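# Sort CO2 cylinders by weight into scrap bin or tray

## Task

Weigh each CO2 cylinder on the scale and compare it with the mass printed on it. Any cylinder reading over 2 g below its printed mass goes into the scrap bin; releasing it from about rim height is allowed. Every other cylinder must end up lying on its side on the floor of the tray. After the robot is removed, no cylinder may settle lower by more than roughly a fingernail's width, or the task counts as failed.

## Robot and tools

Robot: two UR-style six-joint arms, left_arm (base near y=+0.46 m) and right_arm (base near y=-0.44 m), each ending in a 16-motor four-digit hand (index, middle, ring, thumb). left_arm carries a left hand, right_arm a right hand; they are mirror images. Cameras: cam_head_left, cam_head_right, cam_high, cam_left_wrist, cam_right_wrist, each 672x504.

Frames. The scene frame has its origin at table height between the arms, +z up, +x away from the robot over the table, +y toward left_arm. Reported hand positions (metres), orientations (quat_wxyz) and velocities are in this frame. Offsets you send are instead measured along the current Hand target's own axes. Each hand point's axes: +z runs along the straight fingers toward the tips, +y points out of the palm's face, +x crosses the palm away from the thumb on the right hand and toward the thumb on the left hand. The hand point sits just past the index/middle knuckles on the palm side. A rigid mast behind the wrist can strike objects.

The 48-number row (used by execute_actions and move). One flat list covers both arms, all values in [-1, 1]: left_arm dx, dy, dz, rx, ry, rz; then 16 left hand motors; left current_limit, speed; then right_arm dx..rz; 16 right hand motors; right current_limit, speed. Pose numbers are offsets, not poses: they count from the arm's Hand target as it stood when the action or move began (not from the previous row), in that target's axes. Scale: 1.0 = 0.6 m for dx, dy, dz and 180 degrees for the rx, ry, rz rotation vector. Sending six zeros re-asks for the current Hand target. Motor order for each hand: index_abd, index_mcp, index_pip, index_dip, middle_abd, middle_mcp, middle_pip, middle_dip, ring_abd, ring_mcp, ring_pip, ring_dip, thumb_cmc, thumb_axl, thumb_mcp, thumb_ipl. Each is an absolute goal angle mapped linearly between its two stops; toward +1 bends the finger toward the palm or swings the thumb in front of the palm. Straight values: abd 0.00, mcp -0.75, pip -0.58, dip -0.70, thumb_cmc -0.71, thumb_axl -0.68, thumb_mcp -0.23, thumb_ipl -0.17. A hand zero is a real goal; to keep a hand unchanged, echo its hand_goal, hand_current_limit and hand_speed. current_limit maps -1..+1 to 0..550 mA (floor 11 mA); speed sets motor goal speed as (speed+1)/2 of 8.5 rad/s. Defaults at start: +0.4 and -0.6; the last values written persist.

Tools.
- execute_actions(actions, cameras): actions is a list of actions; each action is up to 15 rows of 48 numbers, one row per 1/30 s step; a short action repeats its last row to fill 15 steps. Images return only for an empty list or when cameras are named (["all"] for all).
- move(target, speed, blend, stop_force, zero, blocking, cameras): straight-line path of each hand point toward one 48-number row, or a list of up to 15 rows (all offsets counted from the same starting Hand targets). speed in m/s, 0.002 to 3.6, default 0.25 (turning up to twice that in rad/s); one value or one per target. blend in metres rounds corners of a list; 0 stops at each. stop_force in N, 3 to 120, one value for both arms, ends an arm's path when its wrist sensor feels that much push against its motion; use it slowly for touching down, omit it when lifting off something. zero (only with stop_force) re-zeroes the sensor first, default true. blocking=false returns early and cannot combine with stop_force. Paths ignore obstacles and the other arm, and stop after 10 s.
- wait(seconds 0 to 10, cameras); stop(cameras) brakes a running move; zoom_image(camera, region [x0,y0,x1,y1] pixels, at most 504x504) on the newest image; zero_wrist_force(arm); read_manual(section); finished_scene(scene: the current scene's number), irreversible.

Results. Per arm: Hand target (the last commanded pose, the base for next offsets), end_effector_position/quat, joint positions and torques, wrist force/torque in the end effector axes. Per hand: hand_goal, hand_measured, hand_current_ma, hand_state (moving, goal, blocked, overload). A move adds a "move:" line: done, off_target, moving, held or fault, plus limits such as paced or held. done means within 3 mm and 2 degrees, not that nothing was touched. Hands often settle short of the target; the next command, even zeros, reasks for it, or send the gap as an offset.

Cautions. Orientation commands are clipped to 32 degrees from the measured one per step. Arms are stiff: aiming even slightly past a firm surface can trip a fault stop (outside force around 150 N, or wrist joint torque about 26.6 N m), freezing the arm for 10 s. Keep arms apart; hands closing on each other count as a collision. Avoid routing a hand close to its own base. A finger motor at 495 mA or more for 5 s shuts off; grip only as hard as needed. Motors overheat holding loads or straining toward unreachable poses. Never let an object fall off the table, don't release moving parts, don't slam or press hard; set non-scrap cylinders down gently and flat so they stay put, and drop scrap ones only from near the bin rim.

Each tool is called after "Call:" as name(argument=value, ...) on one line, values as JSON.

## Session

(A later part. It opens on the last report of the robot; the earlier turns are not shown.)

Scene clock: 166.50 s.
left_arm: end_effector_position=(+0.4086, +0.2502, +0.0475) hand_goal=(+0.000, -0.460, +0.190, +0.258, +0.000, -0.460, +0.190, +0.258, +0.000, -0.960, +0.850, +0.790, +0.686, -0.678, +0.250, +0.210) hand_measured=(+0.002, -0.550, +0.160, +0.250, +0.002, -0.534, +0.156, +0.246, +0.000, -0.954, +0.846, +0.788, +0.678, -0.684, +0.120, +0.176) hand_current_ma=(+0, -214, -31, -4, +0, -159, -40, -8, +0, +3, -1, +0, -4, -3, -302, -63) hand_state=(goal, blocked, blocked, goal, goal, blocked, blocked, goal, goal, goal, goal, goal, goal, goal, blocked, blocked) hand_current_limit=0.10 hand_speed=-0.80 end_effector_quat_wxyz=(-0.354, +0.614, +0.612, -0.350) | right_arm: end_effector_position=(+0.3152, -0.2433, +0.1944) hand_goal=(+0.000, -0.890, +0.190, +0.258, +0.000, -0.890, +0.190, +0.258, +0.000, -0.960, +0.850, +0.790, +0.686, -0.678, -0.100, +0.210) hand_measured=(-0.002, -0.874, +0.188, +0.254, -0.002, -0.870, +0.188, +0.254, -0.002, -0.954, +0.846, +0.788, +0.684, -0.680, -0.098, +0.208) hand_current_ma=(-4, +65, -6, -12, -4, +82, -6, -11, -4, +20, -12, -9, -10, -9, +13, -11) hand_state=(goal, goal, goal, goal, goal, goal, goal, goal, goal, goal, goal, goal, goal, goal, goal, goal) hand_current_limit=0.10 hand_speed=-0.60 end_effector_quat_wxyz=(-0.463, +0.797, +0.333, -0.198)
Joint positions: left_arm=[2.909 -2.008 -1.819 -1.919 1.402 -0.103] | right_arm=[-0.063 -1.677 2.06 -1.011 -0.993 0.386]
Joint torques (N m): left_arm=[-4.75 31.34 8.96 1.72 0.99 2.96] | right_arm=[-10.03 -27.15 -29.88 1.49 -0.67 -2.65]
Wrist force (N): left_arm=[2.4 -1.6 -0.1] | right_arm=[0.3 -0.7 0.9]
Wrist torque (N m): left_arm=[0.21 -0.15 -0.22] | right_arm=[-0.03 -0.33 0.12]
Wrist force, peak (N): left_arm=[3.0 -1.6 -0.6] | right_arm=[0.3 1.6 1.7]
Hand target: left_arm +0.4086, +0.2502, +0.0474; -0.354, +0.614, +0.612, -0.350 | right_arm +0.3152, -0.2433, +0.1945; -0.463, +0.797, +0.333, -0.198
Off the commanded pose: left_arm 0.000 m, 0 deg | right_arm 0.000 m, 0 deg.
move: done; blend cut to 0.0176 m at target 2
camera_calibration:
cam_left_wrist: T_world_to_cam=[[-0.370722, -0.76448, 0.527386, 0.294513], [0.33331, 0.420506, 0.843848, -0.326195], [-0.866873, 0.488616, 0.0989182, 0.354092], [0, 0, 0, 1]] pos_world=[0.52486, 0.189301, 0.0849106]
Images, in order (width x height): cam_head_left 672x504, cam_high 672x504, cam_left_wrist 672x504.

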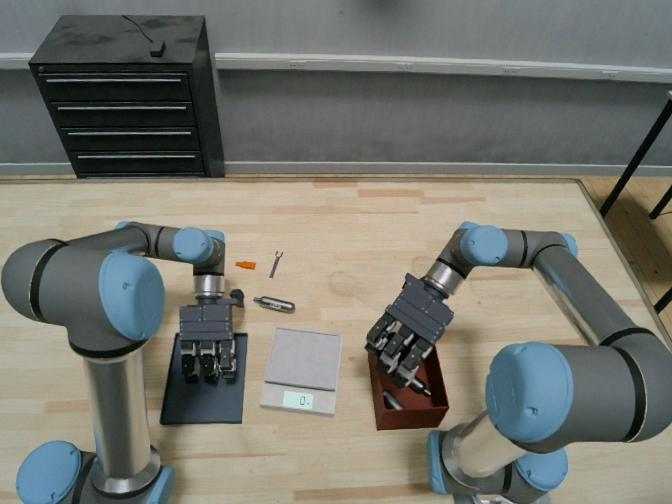

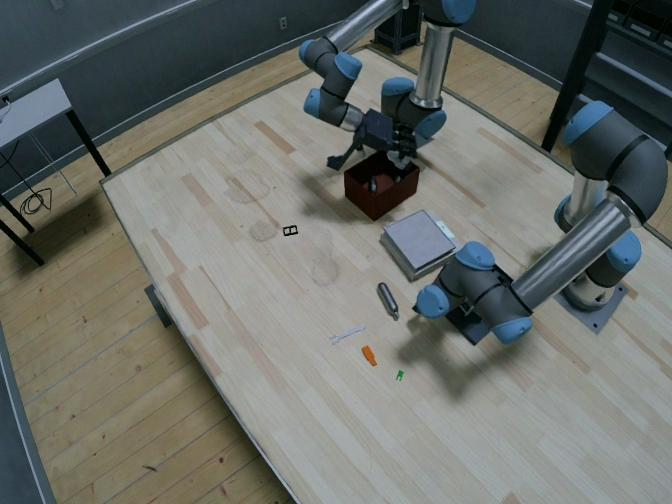

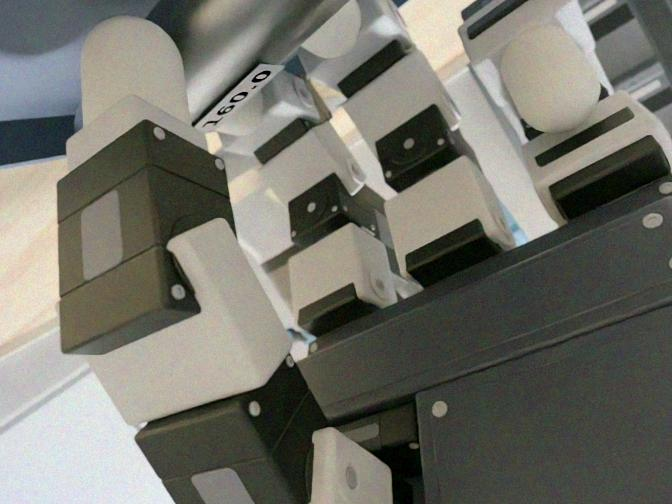

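Call:
move(target=[[0,0.0266,0.0153,0,0,0,0,-0.78,0.19,0.259,0,-0.78,0.19,0.259,0,-0.959,0.85,0.79,0.6857,-0.678,-0.04,0.21,0.1,-0.9,0.1826,0.0461,-0.1299,0,0,0,0,-0.94,0.19,0.259,0,-0.94,0.19,0.259,0,-0.959,0.85,0.79,0.6857,-0.678,-0.15,0.21,0.1,-0.5],[0.0005,0.0266,0.0153,0,0,0,0,-0.89,0.19,0.259,0,-0.89,0.19,0.259,0,-0.959,0.85,0.79,0.6857,-0.678,-0.06,0.21,0.1,-0.7,0.4655,0.0959,-0.1827,0,-0.0962,-0.0556,0,-0.94,0.19,0.259,0,-0.94,0.19,0.259,0,-0.959,0.85,0.79,0.6857,-0.678,-0.15,0.21,0.1,-0.5],[0,-0.1466,-0.0847,0,0,0,0,-0.89,0.19,0.259,0,-0.89,0.19,0.259,0,-0.959,0.85,0.79,0.6857,-0.678,-0.06,0.21,0.1,-0.7,0.5362,0.1347,-0.1332,0,-0.0962,-0.0556,0,-0.94,0.19,0.259,0,-0.94,0.19,0.259,0,-0.959,0.85,0.79,0.6857,-0.678,-0.15,0.21,0.1,-0.5]], speed=[0.25,0.3,0.2], cameras=["cam_head_left", "cam_head_right"])

Call:
zoom_image(camera="cam_head_left", region=[150, 280, 350, 440])

Scene clock: 172.80 s.
left_arm: end_effector_position=(+0.4082, +0.2499, +0.1489) hand_goal=(+0.000, -0.890, +0.190, +0.258, +0.000, -0.890, +0.190, +0.258, +0.000, -0.960, +0.850, +0.790, +0.686, -0.678, -0.060, +0.210) hand_measured=(+0.002, -0.870, +0.188, +0.254, +0.002, -0.874, +0.188, +0.254, +0.000, -0.954, +0.846, +0.788, +0.682, -0.680, -0.056, +0.208) hand_current_ma=(+0, +17, +0, -1, +0, +13, -1, -1, +0, +3, -1, +0, -1, -1, +1, -1) hand_state=(goal, goal, goal, goal, goal, goal, goal, goal, goal, goal, goal, goal, goal, goal, goal, goal) hand_current_limit=0.10 hand_speed=-0.70 end_effector_quat_wxyz=(-0.354, +0.614, +0.612, -0.350) | right_arm: end_effector_position=(+0.6181, -0.0899, +0.1611) hand_goal=(+0.000, -0.940, +0.190, +0.258, +0.000, -0.940, +0.190, +0.258, +0.000, -0.960, +0.850, +0.790, +0.686, -0.678, -0.150, +0.210) hand_measured=(-0.002, -0.924, +0.188, +0.254, -0.002, -0.920, +0.188, +0.254, -0.002, -0.954, +0.846, +0.788, +0.684, -0.680, -0.146, +0.208) hand_current_ma=(-4, +67, -5, -12, -4, +85, -5, -11, -4, +20, -12, -9, -9, -9, +14, -10) hand_state=(goal, goal, goal, goal, goal, blocked, goal, goal, goal, goal, goal, goal, goal, goal, goal, goal) hand_current_limit=0.10 hand_speed=-0.50 end_effector_quat_wxyz=(-0.423, +0.726, +0.467, -0.275)
Joint positions: left_arm=[2.908 -1.878 -1.704 -2.164 1.401 -0.104] | right_arm=[0.254 -0.731 0.833 -0.718 -1.017 0.361]
Joint torques (N m): left_arm=[4.44 43.1 25.36 -2.42 0.9 2.92] | right_arm=[10.62 -45.28 -31.16 1.69 2.15 3.08]
Wrist force (N): left_arm=[2.0 -3.1 -1.3] | right_arm=[0.6 -0.7 0.5]
Wrist torque (N m): left_arm=[0.22 -0.14 -0.15] | right_arm=[-0.01 -0.35 0.03]
Wrist force, peak (N): left_arm=[2.3 -4.3 -2.2] | right_arm=[-0.4 -1.3 1.0]
Hand target: left_arm +0.4082, +0.2499, +0.1490; -0.354, +0.614, +0.612, -0.350 | right_arm +0.6181, -0.0899, +0.1611; -0.423, +0.726, +0.467, -0.275
Off the commanded pose: left_arm 0.000 m, 0 deg | right_arm 0.000 m, 0 deg.
move: done
Images, in order (width x height): cam_head_left 672x504, cam_head_right 672x504.

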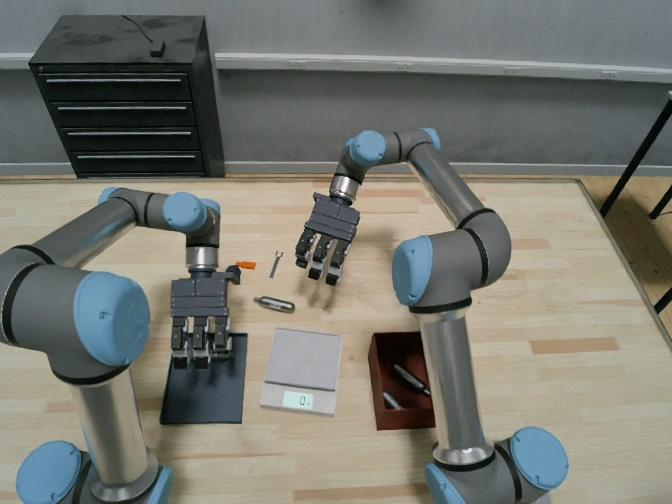

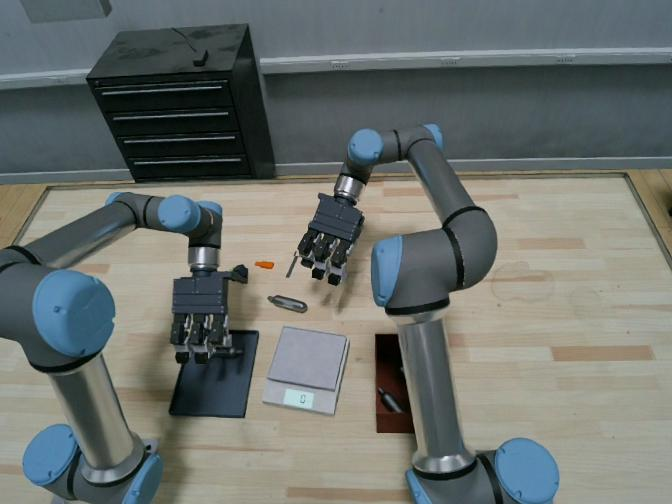

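Scaled by 2.520 from the camera's 672x504 image, which has a finer 960x720 frame.

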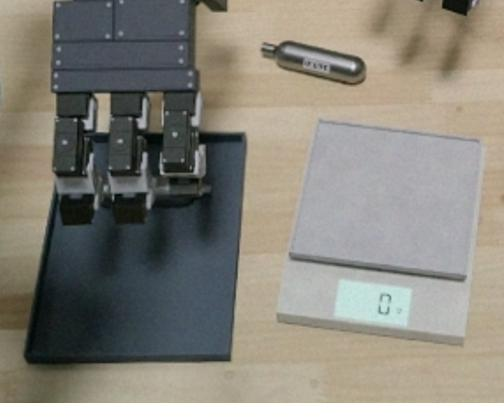

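Call:
move(target=[[0.1,-0.1555,0.1027,0,0,0,0,-0.94,0.19,0.259,0,-0.94,0.19,0.259,0,-0.959,0.85,0.79,0.6857,-0.678,-0.15,0.21,0.1,-0.5,0.2046,0.0593,0.2509,0,0,0,0,-0.94,0.19,0.259,0,-0.94,0.19,0.259,0,-0.959,0.85,0.79,0.6857,-0.678,-0.15,0.21,0.1,-0.5],[0.1,-0.1555,0.1027,0,0,0,0,-0.94,0.19,0.259,0,-0.94,0.19,0.259,0,-0.959,0.85,0.79,0.6857,-0.678,-0.15,0.21,0.1,-0.5,0.2046,0.1077,0.2788,0,0,0,0,-0.46,0.19,0.259,0,-0.46,0.19,0.259,0,-0.959,0.85,0.79,0.6857,-0.678,0.25,0.21,0.05,-0.8]], speed=[0.25,0.05], cameras=["cam_head_left", "cam_right_wrist"])

Call:
zoom_image(camera="cam_right_wrist", region=[400, 0, 600, 180])

Scene clock: 177.23 s.
left_arm: end_effector_position=(+0.3082, +0.3101, +0.1988) hand_goal=(+0.000, -0.940, +0.190, +0.258, +0.000, -0.940, +0.190, +0.258, +0.000, -0.960, +0.850, +0.790, +0.686, -0.678, -0.150, +0.210) hand_measured=(+0.002, -0.920, +0.188, +0.254, +0.002, -0.922, +0.188, +0.254, +0.000, -0.954, +0.846, +0.788, +0.682, -0.680, -0.146, +0.208) hand_current_ma=(+0, +19, +0, -1, +0, +15, +0, -1, +0, +3, -1, +0, -1, -1, +2, -1) hand_state=(goal, blocked, goal, goal, goal, goal, goal, goal, goal, goal, goal, goal, goal, goal, goal, goal) hand_current_limit=0.10 hand_speed=-0.50 end_effector_quat_wxyz=(-0.354, +0.614, +0.612, -0.350) | right_arm: end_effector_position=(+0.5646, +0.0685, +0.0222) hand_goal=(+0.000, -0.460, +0.190, +0.258, +0.000, -0.460, +0.190, +0.258, +0.000, -0.960, +0.850, +0.790, +0.686, -0.678, +0.250, +0.210) hand_measured=(+0.002, -0.994, +0.248, +0.290, +0.006, -0.556, +0.164, +0.244, -0.002, -0.954, +0.846, +0.788, +0.650, -0.708, +0.202, +0.200) hand_current_ma=(+3, -289, +252, +133, +17, -289, -105, -53, -4, +20, -12, -9, -150, -152, -269, -47) hand_state=(goal, blocked, blocked, blocked, goal, blocked, blocked, goal, goal, goal, goal, goal, blocked, blocked, blocked, goal) hand_current_limit=0.05 hand_speed=-0.80 end_effector_quat_wxyz=(-0.423, +0.726, +0.467, -0.275)
Joint positions: left_arm=[3.001 -1.561 -1.938 -2.254 1.481 -0.056] | right_arm=[0.469 -0.566 0.902 -1.051 -0.847 0.526]
Joint torques (N m): left_arm=[8.16 28.3 11.29 -2.67 1.2 3.04] | right_arm=[12.45 -37.84 -1.29 -1.08 -1.66 2.58]
Wrist force (N): left_arm=[2.1 -3.2 -1.8] | right_arm=[6.2 -11.6 -18.4]
Wrist torque (N m): left_arm=[0.24 -0.17 -0.23] | right_arm=[1.54 -0.70 0.70]
Wrist force, peak (N): left_arm=[2.4 -4.1 -1.3] | right_arm=[5.9 -12.8 -19.1]
Hand target: left_arm +0.3082, +0.3101, +0.1988; -0.354, +0.614, +0.612, -0.350 | right_arm +0.5646, +0.0685, +0.0222; -0.423, +0.726, +0.467, -0.275
Off the commanded pose: left_arm 0.000 m, 0 deg | right_arm 0.000 m, 0 deg.
move: done
camera_calibration:
cam_right_wrist: T_world_to_cam=[[-0.0449661, -0.860986, -0.506638, 0.130181], [0.125554, -0.508, 0.852157, -0.0976456], [-0.991067, -0.0252922, 0.130943, 0.68373], [0, 0, 0, 1]] pos_world=[0.695736, 0.0797731, 0.0596343]
Images, in order (width x height): cam_head_left 672x504, cam_right_wrist 672x504.

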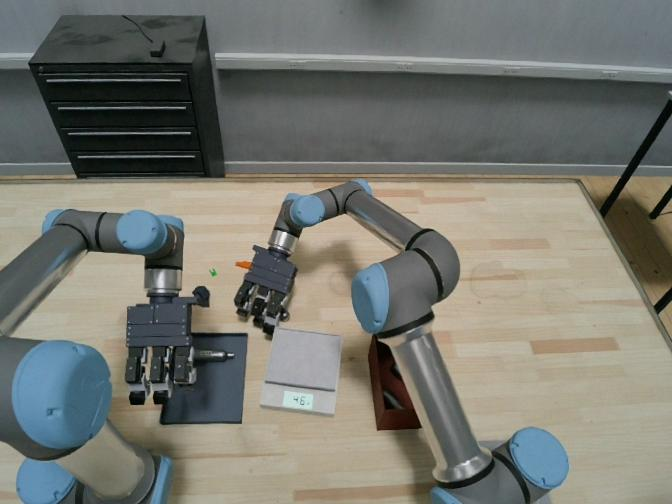

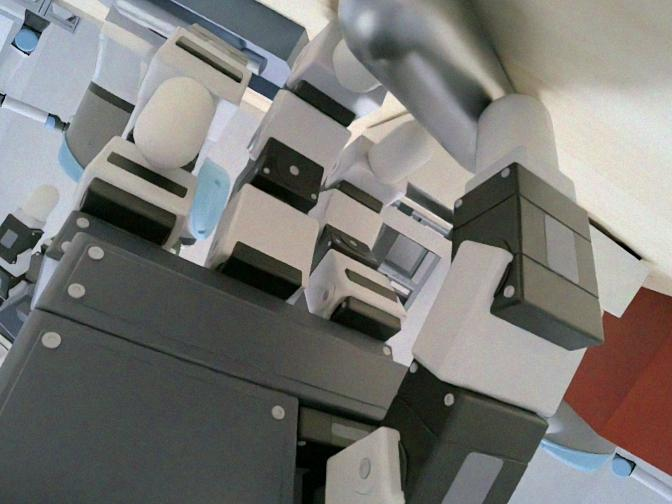

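Scaled by 2.520 from the camera's 672x504 image, which has a finer 960x720 frame.

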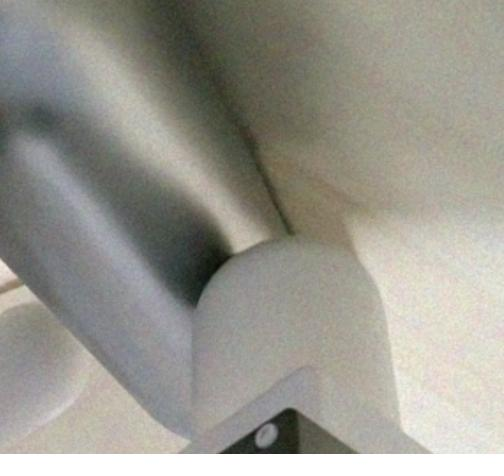

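Call:
move(target=[0,0,0,0,0,0,0,-0.94,0.19,0.259,0,-0.94,0.19,0.259,0,-0.959,0.85,0.79,0.6857,-0.678,-0.15,0.21,0.1,-0.5,0,0.0292,-0.0505,0,0,0,0,-0.46,0.19,0.259,0,-0.46,0.19,0.259,0,-0.959,0.85,0.79,0.6857,-0.678,0.25,0.21,0.05,-0.8], speed=0.05, cameras=["cam_head_left", "cam_head_right", "cam_right_wrist"])

Scene clock: 179.17 s.
left_arm: end_effector_position=(+0.3082, +0.3101, +0.1988) hand_goal=(+0.000, -0.940, +0.190, +0.258, +0.000, -0.940, +0.190, +0.258, +0.000, -0.960, +0.850, +0.790, +0.686, -0.678, -0.150, +0.210) hand_measured=(+0.002, -0.920, +0.188, +0.254, +0.002, -0.922, +0.188, +0.254, +0.000, -0.954, +0.846, +0.788, +0.682, -0.680, -0.146, +0.208) hand_current_ma=(+0, +19, +0, -1, +0, +15, +0, -1, +0, +3, -1, +0, -1, -1, +2, -1) hand_state=(goal, blocked, goal, goal, goal, goal, goal, goal, goal, goal, goal, goal, goal, goal, goal, goal) hand_current_limit=0.10 hand_speed=-0.50 end_effector_quat_wxyz=(-0.354, +0.614, +0.612, -0.350) | right_arm: end_effector_position=(+0.5965, +0.0541, +0.0218) hand_goal=(+0.000, -0.460, +0.190, +0.258, +0.000, -0.460, +0.190, +0.258, +0.000, -0.960, +0.850, +0.790, +0.686, -0.678, +0.250, +0.210) hand_measured=(+0.002, -0.780, +0.172, +0.258, +0.006, -0.556, +0.162, +0.244, -0.002, -0.954, +0.846, +0.788, +0.650, -0.708, +0.204, +0.194) hand_current_ma=(+8, -289, -66, +0, +18, -289, -112, -56, -4, +20, -12, -9, -152, -151, -253, -80) hand_state=(goal, blocked, goal, goal, goal, blocked, blocked, goal, goal, goal, goal, goal, blocked, blocked, blocked, goal) hand_current_limit=0.05 hand_speed=-0.80 end_effector_quat_wxyz=(-0.423, +0.726, +0.467, -0.275)
Joint positions: left_arm=[3.001 -1.561 -1.938 -2.254 1.481 -0.056] | right_arm=[0.437 -0.506 0.782 -0.972 -0.872 0.498]
Joint torques (N m): left_arm=[7.42 29.43 11.65 -2.64 1.11 2.88] | right_arm=[-11.27 -48.67 -27.74 0.79 -1.12 -2.81]
Wrist force (N): left_arm=[2.2 -3.4 -1.4] | right_arm=[0.3 -6.0 0.4]
Wrist torque (N m): left_arm=[0.18 -0.16 -0.22] | right_arm=[-0.10 -0.35 0.14]
Wrist force, peak (N): left_arm=[2.2 -3.8 -1.7] | right_arm=[5.9 -11.5 -18.8]
Hand target: left_arm +0.3082, +0.3101, +0.1988; -0.354, +0.614, +0.612, -0.350 | right_arm +0.5965, +0.0540, +0.0218; -0.423, +0.726, +0.467, -0.275
Off the commanded pose: left_arm 0.000 m, 0 deg | right_arm 0.000 m, 0 deg.
move: done
camera_calibration:
cam_right_wrist: T_world_to_cam=[[-0.0449661, -0.860986, -0.506638, 0.11901], [0.125554, -0.508, 0.852157, -0.108613], [-0.991067, -0.0252922, 0.130943, 0.714935], [0, 0, 0, 1]] pos_world=[0.727536, 0.0653731, 0.0592343]
Images, in order (width x height): cam_head_left 672x504, cam_head_right 672x504, cam_right_wrist 672x504.

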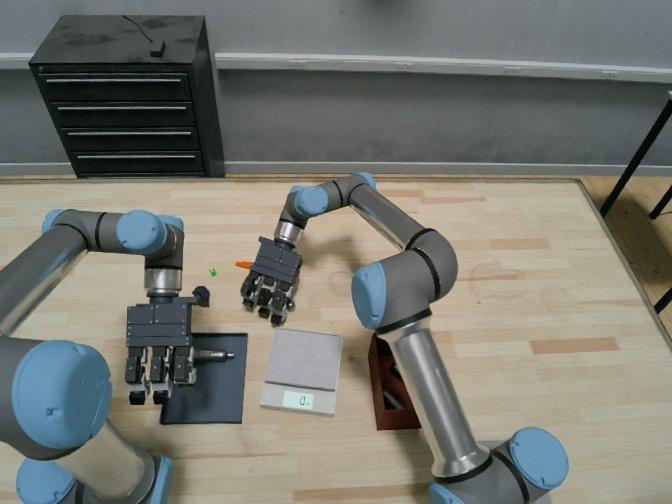

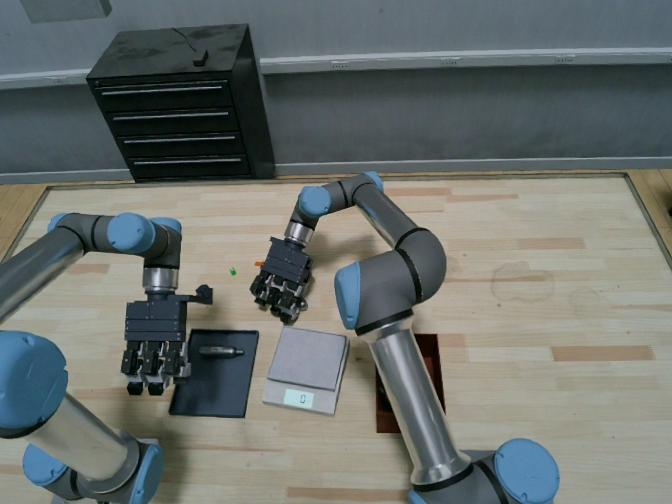

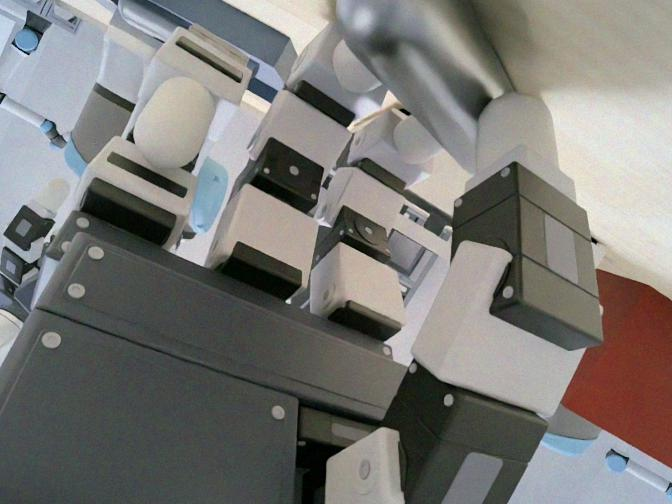

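Call:
move(target=[[0,0,0,0,0,0,0,-0.94,0.19,0.259,0,-0.94,0.19,0.259,0,-0.959,0.85,0.79,0.6857,-0.678,-0.15,0.21,0.1,-0.5,0,0,0,0,0,0,0,-0.94,0.19,0.259,0,-0.94,0.19,0.259,0,-0.959,0.85,0.79,0.6857,-0.678,-0.12,0.21,0.1,-0.5],[0,0,0,0,0,0,0,-0.94,0.19,0.259,0,-0.94,0.19,0.259,0,-0.959,0.85,0.79,0.6857,-0.678,-0.15,0.21,0.1,-0.5,0,0,0,0,0.1155,0.0667,0,-0.94,0.19,0.259,0,-0.94,0.19,0.259,0,-0.959,0.85,0.79,0.6857,-0.678,-0.12,0.21,0.1,-0.5]], speed=[0.3,0.3], cameras=["cam_head_left", "cam_right_wrist"])

Call:
zoom_image(camera="cam_head_left", region=[210, 220, 340, 340])

Scene clock: 182.07 s.
left_arm: end_effector_position=(+0.3082, +0.3101, +0.1988) hand_goal=(+0.000, -0.940, +0.190, +0.258, +0.000, -0.940, +0.190, +0.258, +0.000, -0.960, +0.850, +0.790, +0.686, -0.678, -0.150, +0.210) hand_measured=(+0.002, -0.920, +0.188, +0.254, +0.002, -0.922, +0.188, +0.254, +0.000, -0.954, +0.846, +0.788, +0.682, -0.680, -0.146, +0.208) hand_current_ma=(+0, +19, +0, -1, +0, +15, +0, -1, +0, +3, -1, +0, -1, -1, +2, -1) hand_state=(goal, blocked, goal, goal, goal, goal, goal, goal, goal, goal, goal, goal, goal, goal, goal, goal) hand_current_limit=0.10 hand_speed=-0.50 end_effector_quat_wxyz=(-0.354, +0.614, +0.612, -0.350) | right_arm: end_effector_position=(+0.5965, +0.0540, +0.0218) hand_goal=(+0.000, -0.940, +0.190, +0.258, +0.000, -0.940, +0.190, +0.258, +0.000, -0.960, +0.850, +0.790, +0.686, -0.678, -0.120, +0.210) hand_measured=(+0.002, -0.924, +0.188, +0.258, +0.002, -0.920, +0.188, +0.254, -0.002, -0.954, +0.846, +0.788, +0.682, -0.680, -0.116, +0.208) hand_current_ma=(+8, +67, -6, +0, +8, +85, -5, -11, -4, +20, -12, -9, -13, -10, +13, -11) hand_state=(goal, goal, goal, goal, goal, blocked, goal, goal, goal, goal, goal, goal, goal, goal, goal, goal) hand_current_limit=0.10 hand_speed=-0.50 end_effector_quat_wxyz=(-0.469, +0.808, +0.305, -0.182)
Joint positions: left_arm=[3.001 -1.561 -1.938 -2.254 1.481 -0.056] | right_arm=[0.383 -0.684 1.192 -1.503 -0.629 0.902]
Joint torques (N m): left_arm=[7.9 28.39 11.45 -2.51 1.17 2.9] | right_arm=[-4.39 -68.28 -7.76 -3.15 2.87 2.92]
Wrist force (N): left_arm=[2.4 -3.1 -1.6] | right_arm=[0.6 -0.6 0.6]
Wrist torque (N m): left_arm=[0.23 -0.20 -0.20] | right_arm=[0.01 -0.35 0.01]
Wrist force, peak (N): left_arm=[2.7 -3.6 -1.7] | right_arm=[0.3 -6.2 0.4]
Hand target: left_arm +0.3082, +0.3101, +0.1988; -0.354, +0.614, +0.612, -0.350 | right_arm +0.5965, +0.0540, +0.0218; -0.469, +0.808, +0.305, -0.182
Off the commanded pose: left_arm 0.000 m, 0 deg | right_arm 0.000 m, 0 deg.
move: done
camera_calibration:
cam_right_wrist: T_world_to_cam=[[-0.391992, -0.770579, -0.502544, 0.320968], [-0.0906266, -0.511261, 0.854634, 0.0204146], [-0.915494, 0.380554, 0.130575, 0.648032], [0, 0, 0, 1]] pos_world=[0.720937, 0.0111571, 0.0592366]
Images, in order (width x height): cam_head_left 672x504, cam_right_wrist 672x504.

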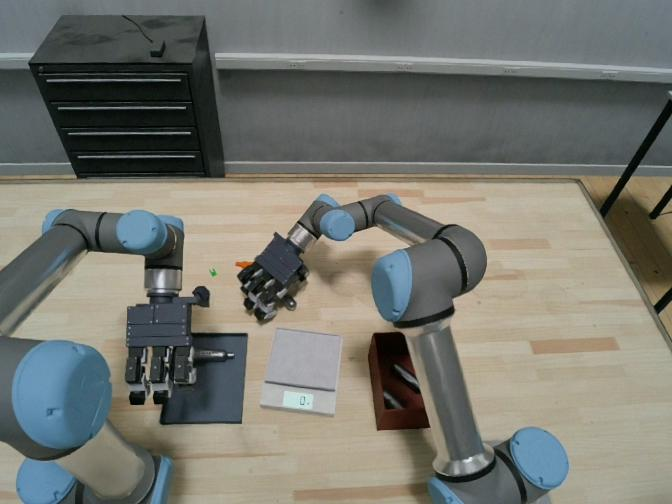

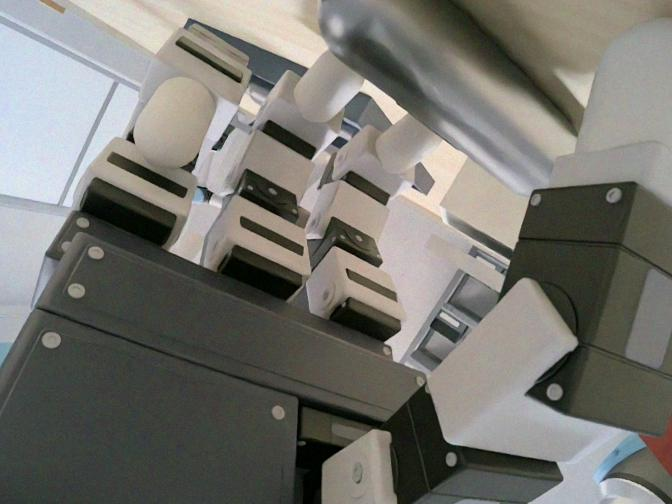

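Scaled by 3.877 from the camera's 672x504 image, which has a finer 960x720 frame.

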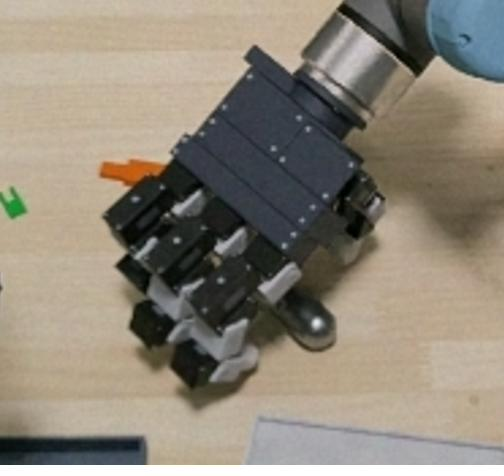

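Call:
move(target=[0,0,0,0,0,0,0,-0.94,0.19,0.259,0,-0.94,0.19,0.259,0,-0.959,0.85,0.79,0.6857,-0.678,-0.15,0.21,0.1,-0.5,0,0,0,0,0,0,0,-0.46,0.19,0.259,0,-0.46,0.19,0.259,0,-0.959,0.85,0.79,0.6857,-0.678,0.25,0.21,0.05,-0.8], speed=0.2)

Scene clock: 183.33 s.
left_arm: end_effector_position=(+0.3082, +0.3101, +0.1988) hand_goal=(+0.000, -0.940, +0.190, +0.258, +0.000, -0.940, +0.190, +0.258, +0.000, -0.960, +0.850, +0.790, +0.686, -0.678, -0.150, +0.210) hand_measured=(+0.002, -0.920, +0.188, +0.254, +0.002, -0.922, +0.188, +0.254, +0.000, -0.954, +0.846, +0.788, +0.682, -0.680, -0.146, +0.208) hand_current_ma=(+0, +19, +0, -1, +0, +15, +0, -1, +0, +3, -1, +0, -1, -1, +2, -1) hand_state=(goal, blocked, goal, goal, goal, goal, goal, goal, goal, goal, goal, goal, goal, goal, goal, goal) hand_current_limit=0.10 hand_speed=-0.50 end_effector_quat_wxyz=(-0.354, +0.614, +0.612, -0.350) | right_arm: end_effector_position=(+0.5965, +0.0541, +0.0218) hand_goal=(+0.000, -0.460, +0.190, +0.258, +0.000, -0.460, +0.190, +0.258, +0.000, -0.960, +0.850, +0.790, +0.686, -0.678, +0.250, +0.210) hand_measured=(+0.002, -0.606, +0.180, +0.260, +0.002, -0.600, +0.182, +0.260, -0.002, -0.954, +0.846, +0.788, +0.684, -0.678, +0.136, +0.202) hand_current_ma=(+6, -289, -38, +9, +8, -289, -27, +4, -4, +20, -12, -9, -4, -3, -289, -41) hand_state=(goal, blocked, goal, goal, goal, blocked, goal, goal, goal, goal, goal, goal, goal, goal, blocked, goal) hand_current_limit=0.05 hand_speed=-0.80 end_effector_quat_wxyz=(-0.469, +0.808, +0.305, -0.182)
Joint positions: left_arm=[3.001 -1.561 -1.938 -2.254 1.481 -0.056] | right_arm=[0.383 -0.684 1.193 -1.503 -0.629 0.903]
Joint torques (N m): left_arm=[7.9 28.28 12.28 -2.57 1.22 2.86] | right_arm=[6.19 -64.09 -8.68 -2.9 1.19 2.7]
Wrist force (N): left_arm=[2.3 -3.6 -1.6] | right_arm=[-0.2 -6.4 -0.4]
Wrist torque (N m): left_arm=[0.17 -0.18 -0.21] | right_arm=[-0.04 -0.30 -0.03]
Wrist force, peak (N): left_arm=[2.5 -3.5 -2.0] | right_arm=[0.1 -6.5 -0.2]
Hand target: left_arm +0.3082, +0.3101, +0.1988; -0.354, +0.614, +0.612, -0.350 | right_arm +0.5965, +0.0540, +0.0218; -0.469, +0.808, +0.305, -0.182
Off the commanded pose: left_arm 0.000 m, 0 deg | right_arm 0.000 m, 0 deg.
move: done

Call:
move(target=[[0,0,0,0,0,0,0,-0.94,0.19,0.259,0,-0.94,0.19,0.259,0,-0.959,0.85,0.79,0.6857,-0.678,-0.15,0.21,0.1,-0.5,0,-0.1732,-0.1,0,0,0,0,-0.46,0.19,0.259,0,-0.46,0.19,0.259,0,-0.959,0.85,0.79,0.6857,-0.678,0.25,0.21,0.1,-0.8],[-0.1167,0.0895,-0.1215,0,-0.433,-0.25,0,-0.94,0.19,0.259,0,-0.94,0.19,0.259,0,-0.959,0.85,0.79,0.6857,-0.678,-0.15,0.21,0.1,-0.5,-0.33,-0.2028,0.0738,0,0.1973,0.1139,0,-0.46,0.19,0.259,0,-0.46,0.19,0.259,0,-0.959,0.85,0.79,0.6857,-0.678,0.25,0.21,0.1,-0.8]], speed=[0.25,0.5], blend=[0.03,0])

Call:
move(target=[0,0,0,0,0,0,0,-0.94,0.19,0.259,0,-0.94,0.19,0.259,0,-0.959,0.85,0.79,0.6857,-0.678,-0.15,0.21,0.1,-0.5,0,0.0375,0.0217,0,0,0,0,-0.46,0.19,0.259,0,-0.46,0.19,0.259,0,-0.959,0.85,0.79,0.6857,-0.678,0.25,0.21,0.1,-0.8], speed=0.03, stop_force=3, cameras=["cam_head_left", "cam_right_wrist"])

Scene clock: 187.23 s.
left_arm: end_effector_position=(+0.3979, +0.2398, +0.1889) hand_goal=(+0.000, -0.940, +0.190, +0.258, +0.000, -0.940, +0.190, +0.258, +0.000, -0.960, +0.850, +0.790, +0.686, -0.678, -0.150, +0.210) hand_measured=(+0.002, -0.920, +0.188, +0.254, +0.002, -0.922, +0.188, +0.254, +0.000, -0.954, +0.846, +0.788, +0.682, -0.680, -0.146, +0.208) hand_current_ma=(+0, +19, +0, -1, +0, +15, +0, -1, +0, +3, -1, +0, -1, -1, +2, -1) hand_state=(goal, blocked, goal, goal, goal, goal, goal, goal, goal, goal, goal, goal, goal, goal, goal, goal) hand_current_limit=0.10 hand_speed=-0.50 end_effector_quat_wxyz=(+0.001, +0.003, +0.867, -0.499) | right_arm: end_effector_position=(+0.3836, -0.0034, +0.1074) hand_goal=(+0.000, -0.460, +0.190, +0.258, +0.000, -0.460, +0.190, +0.258, +0.000, -0.960, +0.850, +0.790, +0.686, -0.678, +0.250, +0.210) hand_measured=(+0.002, -0.520, +0.164, +0.248, +0.002, -0.526, +0.170, +0.248, -0.002, -0.954, +0.846, +0.788, +0.684, -0.678, +0.094, +0.182) hand_current_ma=(+5, -275, -102, -36, +8, -303, -83, -33, -4, +20, -12, -9, -6, -3, -302, -152) hand_state=(goal, blocked, blocked, goal, goal, blocked, blocked, goal, goal, goal, goal, goal, goal, goal, blocked, blocked) hand_current_limit=0.10 hand_speed=-0.80 end_effector_quat_wxyz=(-0.500, +0.866, +0.002, -0.008)
Joint positions: left_arm=[3.298 -1.324 -2.322 -1.38 0.557 -1.201] | right_arm=[0.388 -1.222 2.27 -3.145 -0.616 2.203]
Joint torques (N m): left_arm=[-9.13 18.73 12.78 4.49 -0.19 -3.08] | right_arm=[9.88 -19.27 -2.11 -4.45 0.17 3.44]
Wrist force (N): left_arm=[2.4 -3.2 -1.5] | right_arm=[0.7 0.9 1.2]
Wrist torque (N m): left_arm=[0.23 -0.17 -0.05] | right_arm=[0.07 -0.37 0.04]
Wrist force, peak (N): left_arm=[2.5 -3.8 -1.2] | right_arm=[-0.2 -6.6 -0.3]
Hand target: left_arm +0.3979, +0.2398, +0.1889; +0.001, +0.003, +0.867, -0.499 | right_arm +0.3836, -0.0034, +0.1074; -0.500, +0.866, +0.002, -0.008
Off the commanded pose: left_arm 0.000 m, 0 deg | right_arm 0.000 m, 0 deg.
move: done

Scene clock: 189.23 s.
left_arm: end_effector_position=(+0.3979, +0.2398, +0.1889) hand_goal=(+0.000, -0.940, +0.190, +0.258, +0.000, -0.940, +0.190, +0.258, +0.000, -0.960, +0.850, +0.790, +0.686, -0.678, -0.150, +0.210) hand_measured=(+0.002, -0.920, +0.188, +0.254, +0.002, -0.922, +0.188, +0.254, +0.000, -0.954, +0.846, +0.788, +0.682, -0.680, -0.146, +0.208) hand_current_ma=(+0, +19, +0, -1, +0, +15, +0, -1, +0, +3, -1, +0, -1, -1, +2, -1) hand_state=(goal, blocked, goal, goal, goal, goal, goal, goal, goal, goal, goal, goal, goal, goal, goal, goal) hand_current_limit=0.10 hand_speed=-0.50 end_effector_quat_wxyz=(+0.001, +0.003, +0.867, -0.499) | right_arm: end_effector_position=(+0.3833, -0.0034, +0.0859) hand_goal=(+0.000, -0.460, +0.190, +0.258, +0.000, -0.460, +0.190, +0.258, +0.000, -0.960, +0.850, +0.790, +0.686, -0.678, +0.250, +0.210) hand_measured=(+0.002, -0.520, +0.164, +0.252, +0.002, -0.524, +0.170, +0.250, -0.002, -0.954, +0.846, +0.788, +0.684, -0.678, +0.092, +0.182) hand_current_ma=(+4, -274, -100, -25, +8, -302, -82, -26, -4, +21, -12, -9, -7, -3, -302, -152) hand_state=(goal, blocked, blocked, goal, goal, blocked, blocked, goal, goal, goal, goal, goal, goal, goal, blocked, blocked) hand_current_limit=0.10 hand_speed=-0.80 end_effector_quat_wxyz=(-0.500, +0.866, +0.002, -0.008)
Joint positions: left_arm=[3.298 -1.324 -2.322 -1.38 0.557 -1.202] | right_arm=[0.388 -1.163 2.279 -3.212 -0.616 2.203]
Joint torques (N m): left_arm=[-7.41 18.65 12.63 4.54 -0.22 -2.65] | right_arm=[1.01 -42.99 -22.4 -0.8 0.49 0.07]
Wrist force (N): left_arm=[2.4 -3.2 -1.9] | right_arm=[0.5 1.3 1.1]
Wrist torque (N m): left_arm=[0.26 -0.19 -0.06] | right_arm=[0.13 -0.33 0.03]
Wrist force, peak (N): left_arm=[2.2 -3.6 -1.5] | right_arm=[0.2 -6.2 -2.6]
Hand target: left_arm +0.3979, +0.2398, +0.1889; +0.001, +0.003, +0.867, -0.499 | right_arm +0.3833, -0.0035, +0.0859; -0.500, +0.866, +0.002, -0.008 (not the last commanded pose)
Off the commanded pose: left_arm 0.000 m, 0 deg | right_arm 0.004 m, 0 deg.
move: contact (right_arm)
camera_calibration:
cam_right_wrist: T_world_to_cam=[[-0.802996, -0.328178, -0.49749, 0.38395], [-0.401086, -0.31985, 0.858386, 0.0362259], [-0.440826, 0.888817, 0.12521, 0.286612], [0, 0, 0, 1]] pos_world=[0.449185, -0.117154, 0.124028]
Images, in order (width x height): cam_head_left 672x504, cam_right_wrist 672x504.

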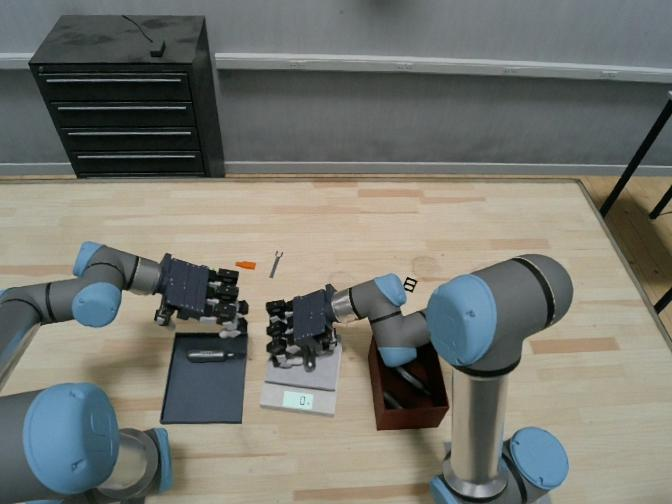

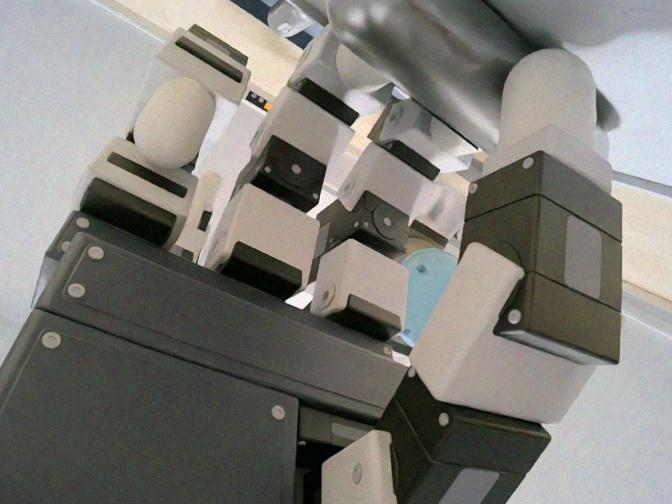

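Call:
move(target=[[0,0,0,0,0,0,0,-0.94,0.19,0.259,0,-0.94,0.19,0.259,0,-0.959,0.85,0.79,0.6857,-0.678,-0.15,0.21,0.1,-0.5,0,0,0,0,0,0,0,-0.78,0.19,0.259,0,-0.78,0.19,0.259,0,-0.959,0.85,0.79,0.6857,-0.678,-0.056,0.21,0.1,-0.9],[0,0,0,0,0,0,0,-0.94,0.19,0.259,0,-0.94,0.19,0.259,0,-0.959,0.85,0.79,0.6857,-0.678,-0.15,0.21,0.1,-0.5,0.0005,0,0,0,0,0,0,-0.89,0.19,0.259,0,-0.89,0.19,0.259,0,-0.959,0.85,0.79,0.6857,-0.678,-0.2,0.21,0.1,-0.7],[0,0,0,0,0,0,0,-0.94,0.19,0.259,0,-0.94,0.19,0.259,0,-0.959,0.85,0.79,0.6857,-0.678,-0.15,0.21,0.1,-0.5,0,-0.0722,-0.0417,0,0,0,0,-0.89,0.19,0.259,0,-0.89,0.19,0.259,0,-0.959,0.85,0.79,0.6857,-0.678,-0.2,0.21,0.1,-0.7]], speed=[0.2,0.2,0.2], cameras=["cam_head_left", "cam_head_right", "cam_left_wrist"])

Call:
zoom_image(camera="cam_head_left", region=[250, 320, 350, 420])

Call:
zoom_image(camera="cam_head_right", region=[250, 320, 350, 420])

Call:
zoom_image(camera="cam_head_left", region=[150, 320, 260, 430])

Scene clock: 193.30 s.
left_arm: end_effector_position=(+0.3979, +0.2398, +0.1889) hand_goal=(+0.000, -0.940, +0.190, +0.258, +0.000, -0.940, +0.190, +0.258, +0.000, -0.960, +0.850, +0.790, +0.686, -0.678, -0.150, +0.210) hand_measured=(+0.002, -0.920, +0.188, +0.254, +0.002, -0.922, +0.188, +0.254, +0.000, -0.954, +0.846, +0.788, +0.682, -0.680, -0.146, +0.208) hand_current_ma=(+0, +19, +0, -1, +0, +15, +0, -1, +0, +3, -1, +0, -1, -1, +2, -1) hand_state=(goal, blocked, goal, goal, goal, goal, goal, goal, goal, goal, goal, goal, goal, goal, goal, goal) hand_current_limit=0.10 hand_speed=-0.50 end_effector_quat_wxyz=(+0.001, +0.003, +0.867, -0.499) | right_arm: end_effector_position=(+0.3839, -0.0035, +0.1358) hand_goal=(+0.000, -0.890, +0.190, +0.258, +0.000, -0.890, +0.190, +0.258, +0.000, -0.960, +0.850, +0.790, +0.686, -0.678, -0.200, +0.210) hand_measured=(+0.002, -0.874, +0.188, +0.254, +0.002, -0.870, +0.188, +0.254, -0.002, -0.954, +0.846, +0.788, +0.684, -0.678, -0.196, +0.208) hand_current_ma=(+4, +64, -6, -12, +8, +81, -6, -11, -4, +21, -12, -9, -7, -3, +18, -9) hand_state=(goal, goal, goal, goal, goal, goal, goal, goal, goal, goal, goal, goal, goal, goal, goal, goal) hand_current_limit=0.10 hand_speed=-0.70 end_effector_quat_wxyz=(-0.500, +0.866, +0.002, -0.008)
Joint positions: left_arm=[3.298 -1.324 -2.322 -1.38 0.557 -1.202] | right_arm=[0.388 -1.295 2.253 -3.055 -0.616 2.202]
Joint torques (N m): left_arm=[-8.32 18.37 13.54 4.56 -0.22 -2.68] | right_arm=[-9.72 -40.62 -24.12 -0.81 3.02 -2.85]
Wrist force (N): left_arm=[2.4 -3.3 -1.6] | right_arm=[0.5 -0.5 0.2]
Wrist torque (N m): left_arm=[0.21 -0.18 -0.05] | right_arm=[0.04 -0.32 0.16]
Wrist force, peak (N): left_arm=[2.4 -3.6 -1.7] | right_arm=[0.3 1.3 1.5]
Hand target: left_arm +0.3979, +0.2398, +0.1889; +0.001, +0.003, +0.867, -0.499 | right_arm +0.3839, -0.0035, +0.1359; -0.500, +0.866, +0.002, -0.008
Off the commanded pose: left_arm 0.000 m, 0 deg | right_arm 0.000 m, 0 deg.
move: done
camera_calibration:
cam_left_wrist: T_world_to_cam=[[0.760418, -0.370062, 0.533685, -0.337844], [-0.426906, 0.334441, 0.840179, -0.113706], [-0.489404, -0.86672, 0.0963334, 0.511179], [0, 0, 0, 1]] pos_world=[0.458534, 0.356054, 0.226592]
Images, in order (width x height): cam_head_left 672x504, cam_head_right 672x504, cam_left_wrist 672x504.

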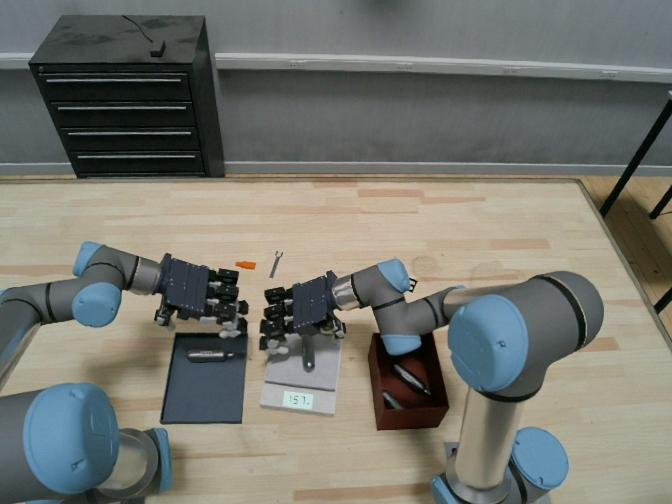

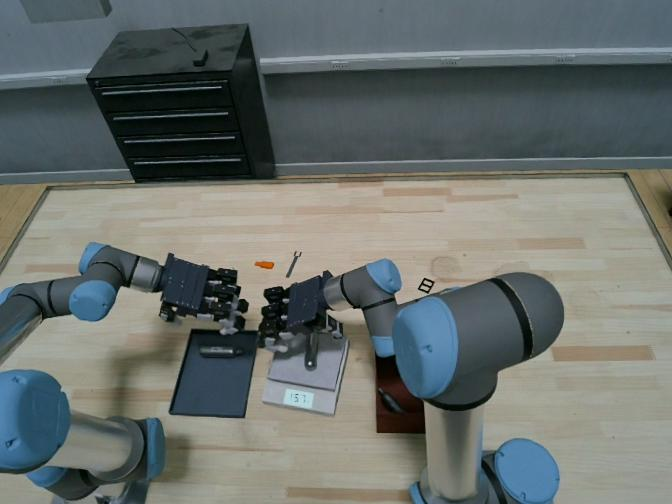

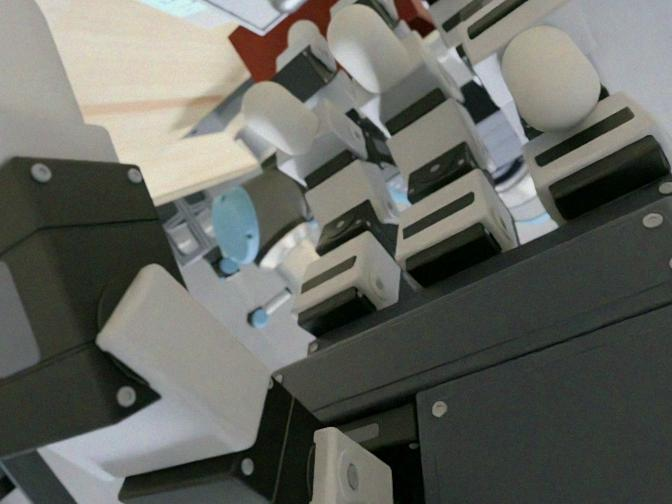

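Scaled by 5.040 from the camera's 672x504 image, which has a finer 960x720 frame.

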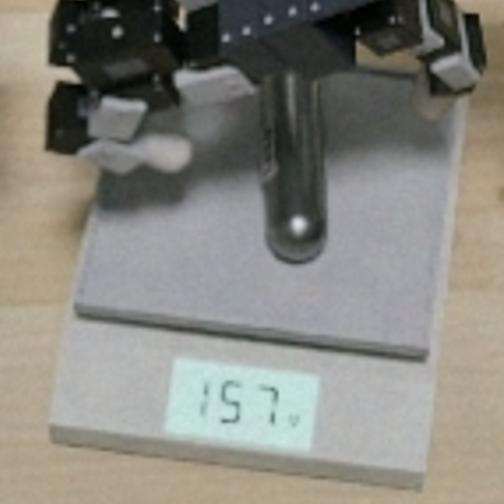

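Scaled by 5.040 from the camera's 672x504 image, which has a finer 960x720 frame.

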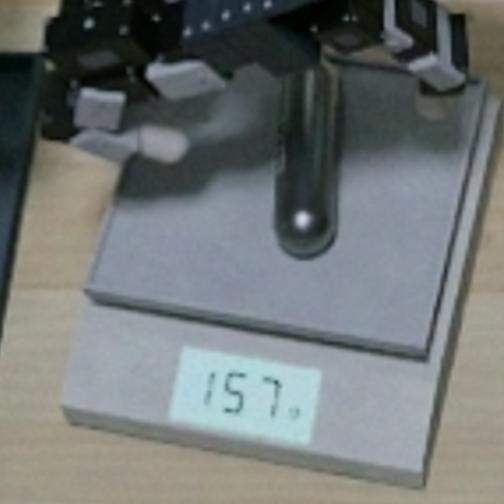

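Scaled by 4.582 from the camera's 672x504 image, which has a finer 960x720 frame.

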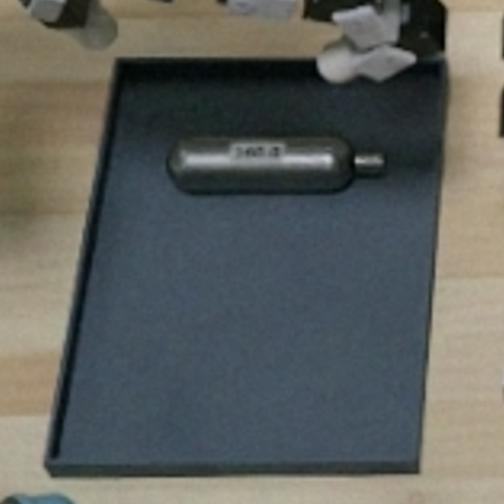

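Call:
move(target=[[0,0,0,0,0,0,0,-0.94,0.19,0.259,0,-0.94,0.19,0.259,0,-0.959,0.85,0.79,0.6857,-0.678,-0.15,0.21,0.1,-0.5,0,0.0433,0.025,0,0,0,0,-0.94,0.19,0.259,0,-0.94,0.19,0.259,0,-0.959,0.85,0.79,0.6857,-0.678,-0.15,0.21,0.1,-0.5],[0,0,0,0,0,0,0,-0.94,0.19,0.259,0,-0.94,0.19,0.259,0,-0.959,0.85,0.79,0.6857,-0.678,-0.15,0.21,0.1,-0.5,0,0.0736,0.0425,0,0,0,0,-0.46,0.19,0.259,0,-0.46,0.19,0.259,0,-0.959,0.85,0.79,0.6857,-0.678,0.25,0.21,0.05,-0.8],[0,0,0,0,0,0,0,-0.94,0.19,0.259,0,-0.94,0.19,0.259,0,-0.959,0.85,0.79,0.6857,-0.678,-0.15,0.21,0.1,-0.5,0,-0.0563,-0.0325,0,0,0,0,-0.46,0.19,0.259,0,-0.46,0.19,0.259,0,-0.959,0.85,0.79,0.6857,-0.678,0.25,0.21,0.05,-0.8]], speed=[0.15,0.05,0.2], cameras=["cam_head_left"])

Scene clock: 198.07 s.
left_arm: end_effector_position=(+0.3979, +0.2398, +0.1889) hand_goal=(+0.000, -0.940, +0.190, +0.258, +0.000, -0.940, +0.190, +0.258, +0.000, -0.960, +0.850, +0.790, +0.686, -0.678, -0.150, +0.210) hand_measured=(+0.002, -0.920, +0.188, +0.254, +0.002, -0.922, +0.188, +0.254, +0.000, -0.954, +0.846, +0.788, +0.682, -0.680, -0.146, +0.208) hand_current_ma=(+0, +19, +0, -1, +0, +15, +0, -1, +0, +3, -1, +0, -1, -1, +2, -1) hand_state=(goal, blocked, goal, goal, goal, goal, goal, goal, goal, goal, goal, goal, goal, goal, goal, goal) hand_current_limit=0.10 hand_speed=-0.50 end_effector_quat_wxyz=(+0.001, +0.003, +0.867, -0.499) | right_arm: end_effector_position=(+0.3843, -0.0035, +0.1748) hand_goal=(+0.000, -0.460, +0.190, +0.258, +0.000, -0.460, +0.190, +0.258, +0.000, -0.960, +0.850, +0.790, +0.686, -0.678, +0.250, +0.210) hand_measured=(+0.002, -0.520, +0.166, +0.250, +0.002, -0.532, +0.170, +0.250, -0.002, -0.954, +0.846, +0.788, +0.684, -0.680, +0.096, +0.184) hand_current_ma=(+4, -272, -95, -31, +7, -289, -78, -31, -4, +21, -12, -9, -8, -5, -289, -145) hand_state=(goal, blocked, blocked, goal, goal, blocked, goal, goal, goal, goal, goal, goal, goal, goal, blocked, blocked) hand_current_limit=0.05 hand_speed=-0.80 end_effector_quat_wxyz=(-0.500, +0.866, +0.002, -0.008)
Joint positions: left_arm=[3.298 -1.324 -2.322 -1.38 0.557 -1.202] | right_arm=[0.387 -1.385 2.22 -2.931 -0.615 2.201]
Joint torques (N m): left_arm=[-7.68 17.8 12.45 4.46 -0.25 -2.75] | right_arm=[-10.62 -38.56 -27.86 -0.49 3.1 -2.51]
Wrist force (N): left_arm=[2.4 -2.8 -1.3] | right_arm=[0.7 1.3 1.1]
Wrist torque (N m): left_arm=[0.25 -0.18 -0.07] | right_arm=[0.12 -0.35 0.18]
Wrist force, peak (N): left_arm=[2.4 -3.9 -1.4] | right_arm=[0.1 -5.4 0.3]
Hand target: left_arm +0.3979, +0.2398, +0.1889; +0.001, +0.003, +0.867, -0.499 | right_arm +0.3843, -0.0035, +0.1749; -0.500, +0.866, +0.002, -0.008
Off the commanded pose: left_arm 0.000 m, 0 deg | right_arm 0.000 m, 0 deg.
move: done
Images, in order (width x height): cam_head_left 672x504.

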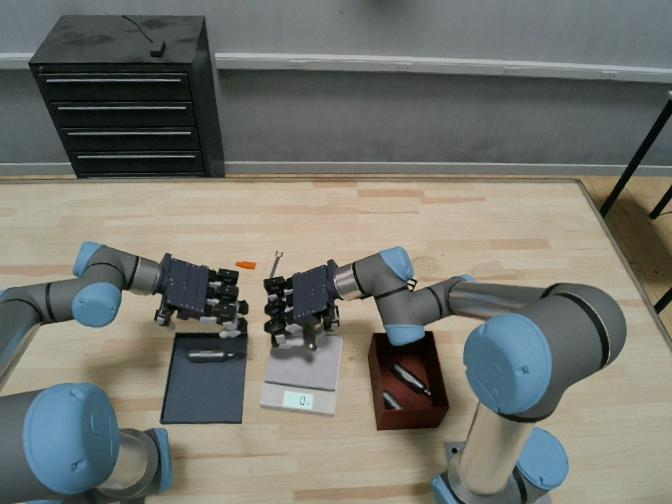

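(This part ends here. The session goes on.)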